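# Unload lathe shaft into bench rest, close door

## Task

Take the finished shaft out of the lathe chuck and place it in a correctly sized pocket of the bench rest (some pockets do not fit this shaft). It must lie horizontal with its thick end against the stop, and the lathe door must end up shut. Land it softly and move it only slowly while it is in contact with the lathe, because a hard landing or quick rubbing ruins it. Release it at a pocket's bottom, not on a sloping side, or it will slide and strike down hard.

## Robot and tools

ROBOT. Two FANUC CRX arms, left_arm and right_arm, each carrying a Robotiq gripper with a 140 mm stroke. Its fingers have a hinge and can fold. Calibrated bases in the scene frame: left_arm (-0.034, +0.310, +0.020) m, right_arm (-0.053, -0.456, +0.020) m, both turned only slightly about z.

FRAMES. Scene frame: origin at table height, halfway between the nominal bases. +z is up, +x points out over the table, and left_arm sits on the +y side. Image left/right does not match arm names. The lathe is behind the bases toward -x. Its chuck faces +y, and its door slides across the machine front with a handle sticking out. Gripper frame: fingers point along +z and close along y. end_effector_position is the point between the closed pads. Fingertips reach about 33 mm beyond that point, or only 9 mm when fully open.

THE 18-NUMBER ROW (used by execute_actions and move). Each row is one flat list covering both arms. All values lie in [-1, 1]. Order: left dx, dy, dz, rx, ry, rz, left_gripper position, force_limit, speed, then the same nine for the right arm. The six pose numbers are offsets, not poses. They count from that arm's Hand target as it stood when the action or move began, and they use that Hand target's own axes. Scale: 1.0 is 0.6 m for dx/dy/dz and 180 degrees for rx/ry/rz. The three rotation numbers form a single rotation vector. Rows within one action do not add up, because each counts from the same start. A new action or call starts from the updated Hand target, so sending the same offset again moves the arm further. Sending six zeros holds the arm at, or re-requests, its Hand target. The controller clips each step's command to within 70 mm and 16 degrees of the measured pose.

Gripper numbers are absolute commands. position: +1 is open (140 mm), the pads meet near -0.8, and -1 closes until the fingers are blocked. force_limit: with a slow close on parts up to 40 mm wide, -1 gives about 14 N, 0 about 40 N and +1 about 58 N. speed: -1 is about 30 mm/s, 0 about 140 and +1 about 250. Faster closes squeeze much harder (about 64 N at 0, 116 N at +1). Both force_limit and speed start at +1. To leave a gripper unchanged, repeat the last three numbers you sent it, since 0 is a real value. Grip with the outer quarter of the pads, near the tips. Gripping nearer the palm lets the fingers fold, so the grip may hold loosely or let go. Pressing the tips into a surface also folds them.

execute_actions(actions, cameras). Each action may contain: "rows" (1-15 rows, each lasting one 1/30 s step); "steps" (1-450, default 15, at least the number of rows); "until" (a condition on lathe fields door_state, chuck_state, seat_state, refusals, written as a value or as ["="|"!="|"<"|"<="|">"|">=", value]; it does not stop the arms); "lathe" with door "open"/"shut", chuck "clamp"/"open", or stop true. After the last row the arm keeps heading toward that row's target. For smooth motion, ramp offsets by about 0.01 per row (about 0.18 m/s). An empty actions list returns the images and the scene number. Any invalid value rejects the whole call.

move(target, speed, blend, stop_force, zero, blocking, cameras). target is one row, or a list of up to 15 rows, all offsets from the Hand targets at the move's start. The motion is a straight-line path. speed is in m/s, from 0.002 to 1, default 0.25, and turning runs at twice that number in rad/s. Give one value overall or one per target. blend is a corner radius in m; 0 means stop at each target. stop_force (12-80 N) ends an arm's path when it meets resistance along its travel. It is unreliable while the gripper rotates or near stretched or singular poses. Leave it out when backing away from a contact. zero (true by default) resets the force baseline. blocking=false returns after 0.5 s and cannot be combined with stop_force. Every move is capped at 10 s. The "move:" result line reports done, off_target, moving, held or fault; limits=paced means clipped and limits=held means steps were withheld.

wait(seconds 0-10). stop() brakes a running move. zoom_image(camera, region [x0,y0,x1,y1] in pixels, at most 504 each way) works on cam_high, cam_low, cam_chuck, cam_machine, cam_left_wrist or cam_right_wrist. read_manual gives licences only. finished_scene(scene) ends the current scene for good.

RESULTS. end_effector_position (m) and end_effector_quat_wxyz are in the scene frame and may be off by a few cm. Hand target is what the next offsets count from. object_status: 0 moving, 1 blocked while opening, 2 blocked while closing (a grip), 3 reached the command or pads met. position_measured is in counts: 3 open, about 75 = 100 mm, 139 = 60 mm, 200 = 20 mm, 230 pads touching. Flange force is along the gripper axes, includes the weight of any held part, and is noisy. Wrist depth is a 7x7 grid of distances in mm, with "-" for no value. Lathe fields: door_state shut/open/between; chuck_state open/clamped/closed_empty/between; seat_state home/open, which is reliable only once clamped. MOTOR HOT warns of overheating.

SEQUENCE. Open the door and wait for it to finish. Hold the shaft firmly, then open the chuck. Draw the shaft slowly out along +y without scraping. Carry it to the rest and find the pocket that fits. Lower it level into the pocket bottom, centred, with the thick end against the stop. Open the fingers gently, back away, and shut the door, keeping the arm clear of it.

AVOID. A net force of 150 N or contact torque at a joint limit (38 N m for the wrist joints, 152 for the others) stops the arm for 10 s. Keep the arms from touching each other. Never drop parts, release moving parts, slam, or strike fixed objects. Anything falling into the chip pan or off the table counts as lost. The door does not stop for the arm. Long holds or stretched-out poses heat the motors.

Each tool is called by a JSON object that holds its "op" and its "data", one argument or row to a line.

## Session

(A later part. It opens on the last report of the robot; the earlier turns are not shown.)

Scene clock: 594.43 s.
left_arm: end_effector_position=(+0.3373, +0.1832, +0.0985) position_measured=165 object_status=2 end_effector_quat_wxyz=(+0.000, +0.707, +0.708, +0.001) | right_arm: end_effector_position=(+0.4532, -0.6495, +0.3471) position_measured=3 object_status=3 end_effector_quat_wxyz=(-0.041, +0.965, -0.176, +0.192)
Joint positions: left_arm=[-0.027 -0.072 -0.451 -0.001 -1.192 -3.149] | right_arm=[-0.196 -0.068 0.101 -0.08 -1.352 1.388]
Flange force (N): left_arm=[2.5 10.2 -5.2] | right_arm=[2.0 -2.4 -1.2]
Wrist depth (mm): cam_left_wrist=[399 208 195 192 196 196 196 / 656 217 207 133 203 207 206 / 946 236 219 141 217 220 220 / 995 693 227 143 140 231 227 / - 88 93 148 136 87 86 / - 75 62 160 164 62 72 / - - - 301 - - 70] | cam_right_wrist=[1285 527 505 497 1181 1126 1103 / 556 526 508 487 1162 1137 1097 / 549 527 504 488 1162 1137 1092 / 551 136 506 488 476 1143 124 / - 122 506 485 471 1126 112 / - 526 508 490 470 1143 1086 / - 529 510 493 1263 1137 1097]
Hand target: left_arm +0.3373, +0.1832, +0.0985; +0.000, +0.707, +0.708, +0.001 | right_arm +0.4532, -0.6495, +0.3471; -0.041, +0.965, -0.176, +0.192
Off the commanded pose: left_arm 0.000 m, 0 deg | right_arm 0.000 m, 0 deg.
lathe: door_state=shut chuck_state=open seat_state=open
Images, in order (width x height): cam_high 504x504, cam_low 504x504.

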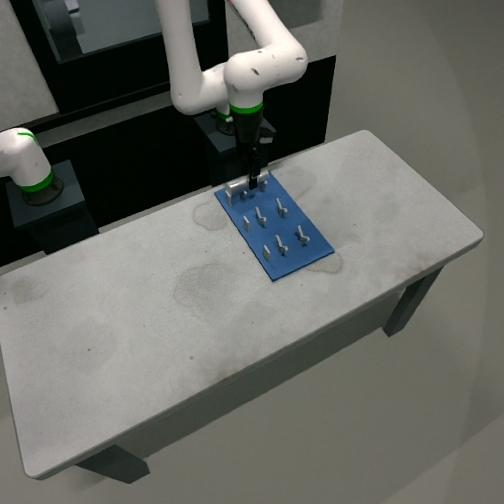

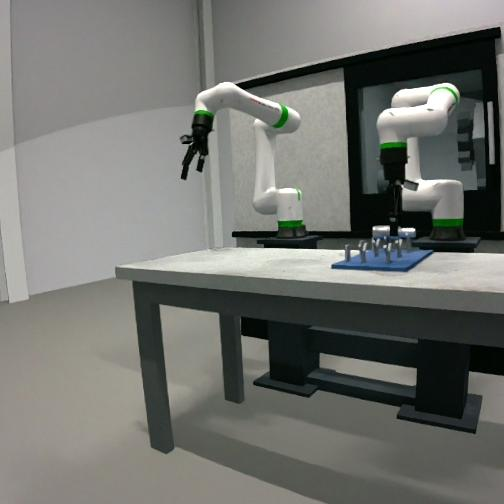

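{"op": "execute_actions", "data": {
  "actions": [
    {"rows":[[0,0,0,0,0,0,0.25,0.6,-1,0,0,0,0,0,0,1,1,1]],"steps":75}
  ],
  "cameras": ["cam_left_wrist"]
}}

{"op": "move", "data": {
  "target": [0,0,-0.3,0,0,0,0.25,0.6,-1,0,0,0,0,0,0,1,1,1],
  "speed": 0.12,
  "cameras": ["all"]
}}

{"op": "zoom_image", "data": {
  "camera": "cam_low",
  "region": [350, 200, 430, 270]
}}

{"op": "zoom_image", "data": {
  "camera": "cam_high",
  "region": [200, 140, 320, 240]
}}

Scene clock: 607.83 s.
left_arm: end_effector_position=(+0.3373, +0.1832, +0.0985) position_measured=98 object_status=3 end_effector_quat_wxyz=(+0.000, +0.707, +0.708, +0.001) | right_arm: end_effector_position=(+0.4532, -0.6495, +0.3471) position_measured=3 object_status=3 end_effector_quat_wxyz=(-0.041, +0.965, -0.176, +0.192)
Joint positions: left_arm=[-0.027 -0.072 -0.451 -0.001 -1.192 -3.149] | right_arm=[-0.196 -0.068 0.101 -0.08 -1.352 1.388]
Flange force (N): left_arm=[-1.8 5.3 2.1] | right_arm=[2.4 -2.2 -1.5]
Wrist depth (mm): cam_left_wrist=[382 208 195 192 194 196 196 / 381 218 207 135 203 207 205 / 950 235 219 142 216 219 220 / 986 679 226 144 166 142 227 / - 77 244 151 248 113 87 / - 65 280 161 276 - - / - - 301 301 301 - -] | cam_right_wrist=[1349 523 505 494 1174 1143 1086 / 550 527 508 488 1174 1143 1092 / 549 526 498 480 1155 1086 1097 / 547 136 505 488 471 1137 131 / - 122 505 488 472 1143 112 / - 526 508 486 467 1162 1108 / - 523 510 497 1137 1114 1103]
Hand target: left_arm +0.3373, +0.1832, +0.0985; +0.000, +0.707, +0.708, +0.001 | right_arm +0.4532, -0.6495, +0.3471; -0.041, +0.965, -0.176, +0.192
Off the commanded pose: left_arm 0.000 m, 0 deg | right_arm 0.000 m, 0 deg.
lathe: door_state=shut chuck_state=open seat_state=open
Images, in order (width x height): cam_left_wrist 672x504.

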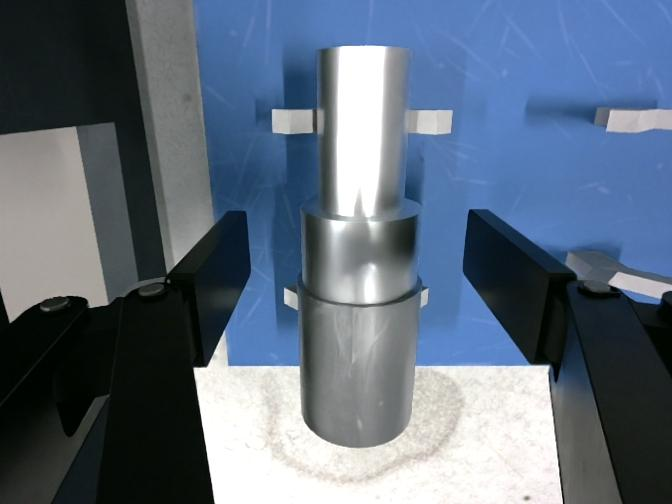

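Scene clock: 609.73 s.
left_arm: end_effector_position=(+0.3372, +0.1830, +0.2785) position_measured=98 object_status=3 end_effector_quat_wxyz=(+0.000, +0.707, +0.708, +0.001) | right_arm: end_effector_position=(+0.4532, -0.6495, +0.3471) position_measured=3 object_status=3 end_effector_quat_wxyz=(-0.041, +0.965, -0.176, +0.192)
Joint positions: left_arm=[-0.028 -0.146 -0.089 -0.001 -1.627 -3.149] | right_arm=[-0.196 -0.068 0.101 -0.08 -1.352 1.388]
Flange force (N): left_arm=[-1.3 5.2 0.8] | right_arm=[2.4 -2.2 -1.4]
Wrist depth (mm): cam_left_wrist=[361 - 361 355 357 358 358 / 368 824 381 318 372 370 371 / 1126 919 406 321 395 396 397 / 1154 1154 151 408 420 143 417 / - 77 448 460 460 113 87 / - 66 506 491 494 - - / - - 931 529 529 - -] | cam_right_wrist=[1366 531 506 485 1181 1137 1103 / 543 529 509 489 1174 1126 1108 / 549 531 508 487 1162 1126 1120 / - 131 508 490 474 1143 131 / - 122 509 484 470 1131 112 / - 527 505 489 470 1149 1097 / - 526 508 487 1108 1143 1097]
Hand target: left_arm +0.3372, +0.1831, +0.2785; +0.000, +0.707, +0.708, +0.001 | right_arm +0.4532, -0.6495, +0.3471; -0.041, +0.965, -0.176, +0.192
Off the commanded pose: left_arm 0.000 m, 0 deg | right_arm 0.000 m, 0 deg.
lathe: door_state=shut chuck_state=open seat_state=open
move: done

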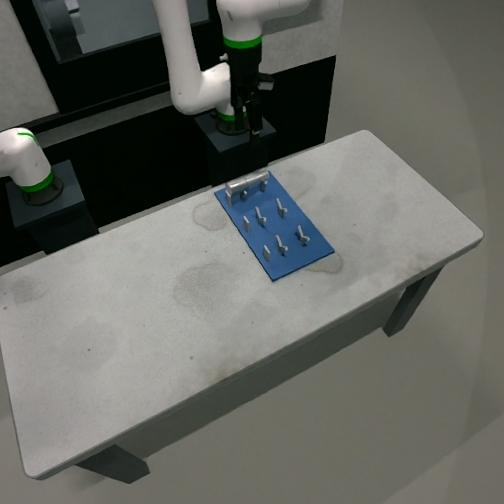

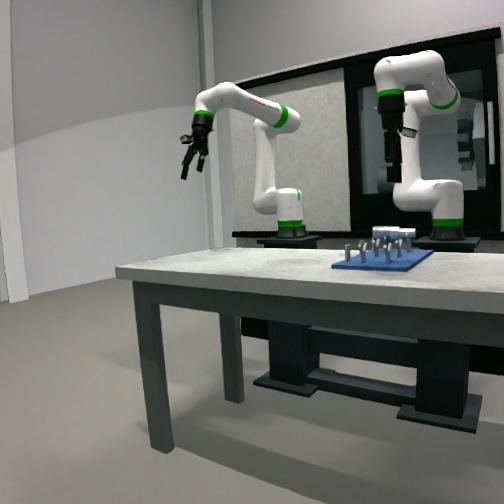

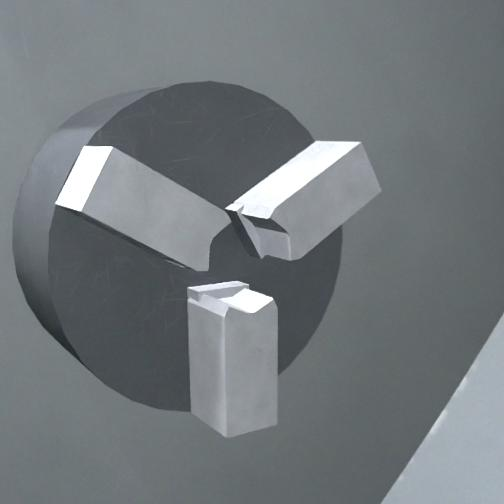

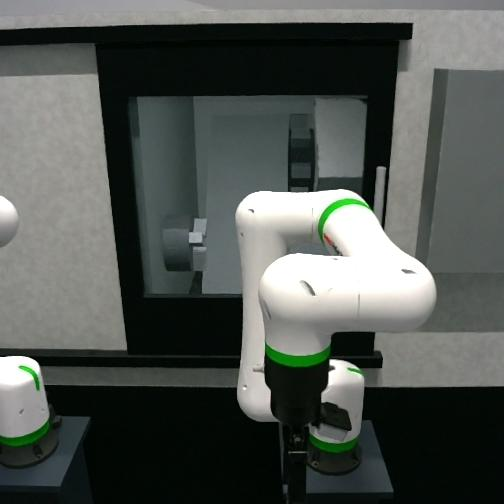

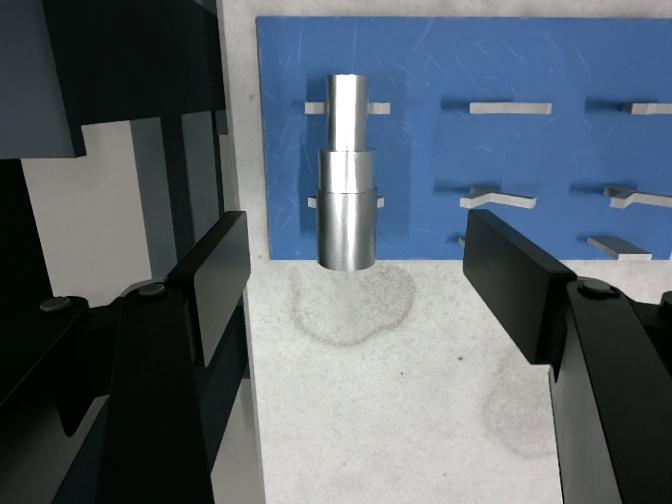

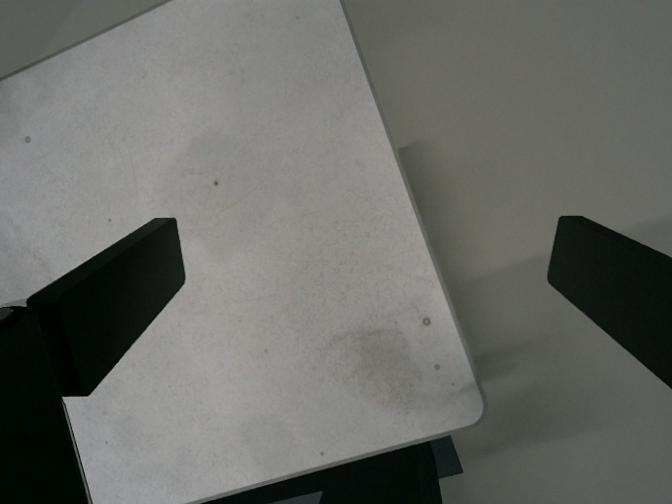

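Scaled by 6.300 from the camera's 504x504 image, which has a finer 720x720 frame.

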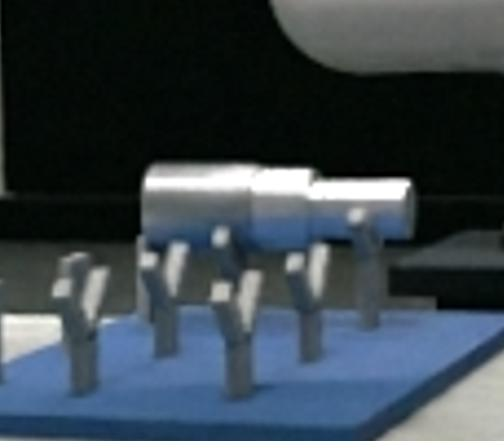

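Scaled by 4.200 from the camera's 504x504 image, which has a finer 720x720 frame.

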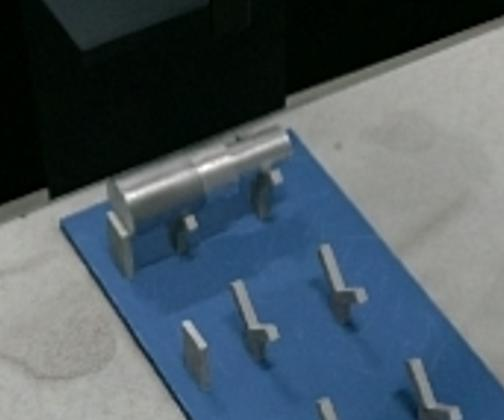

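{"op": "finished_scene", "data": {
  "scene": 1
}}

The scene is finished: the task was done.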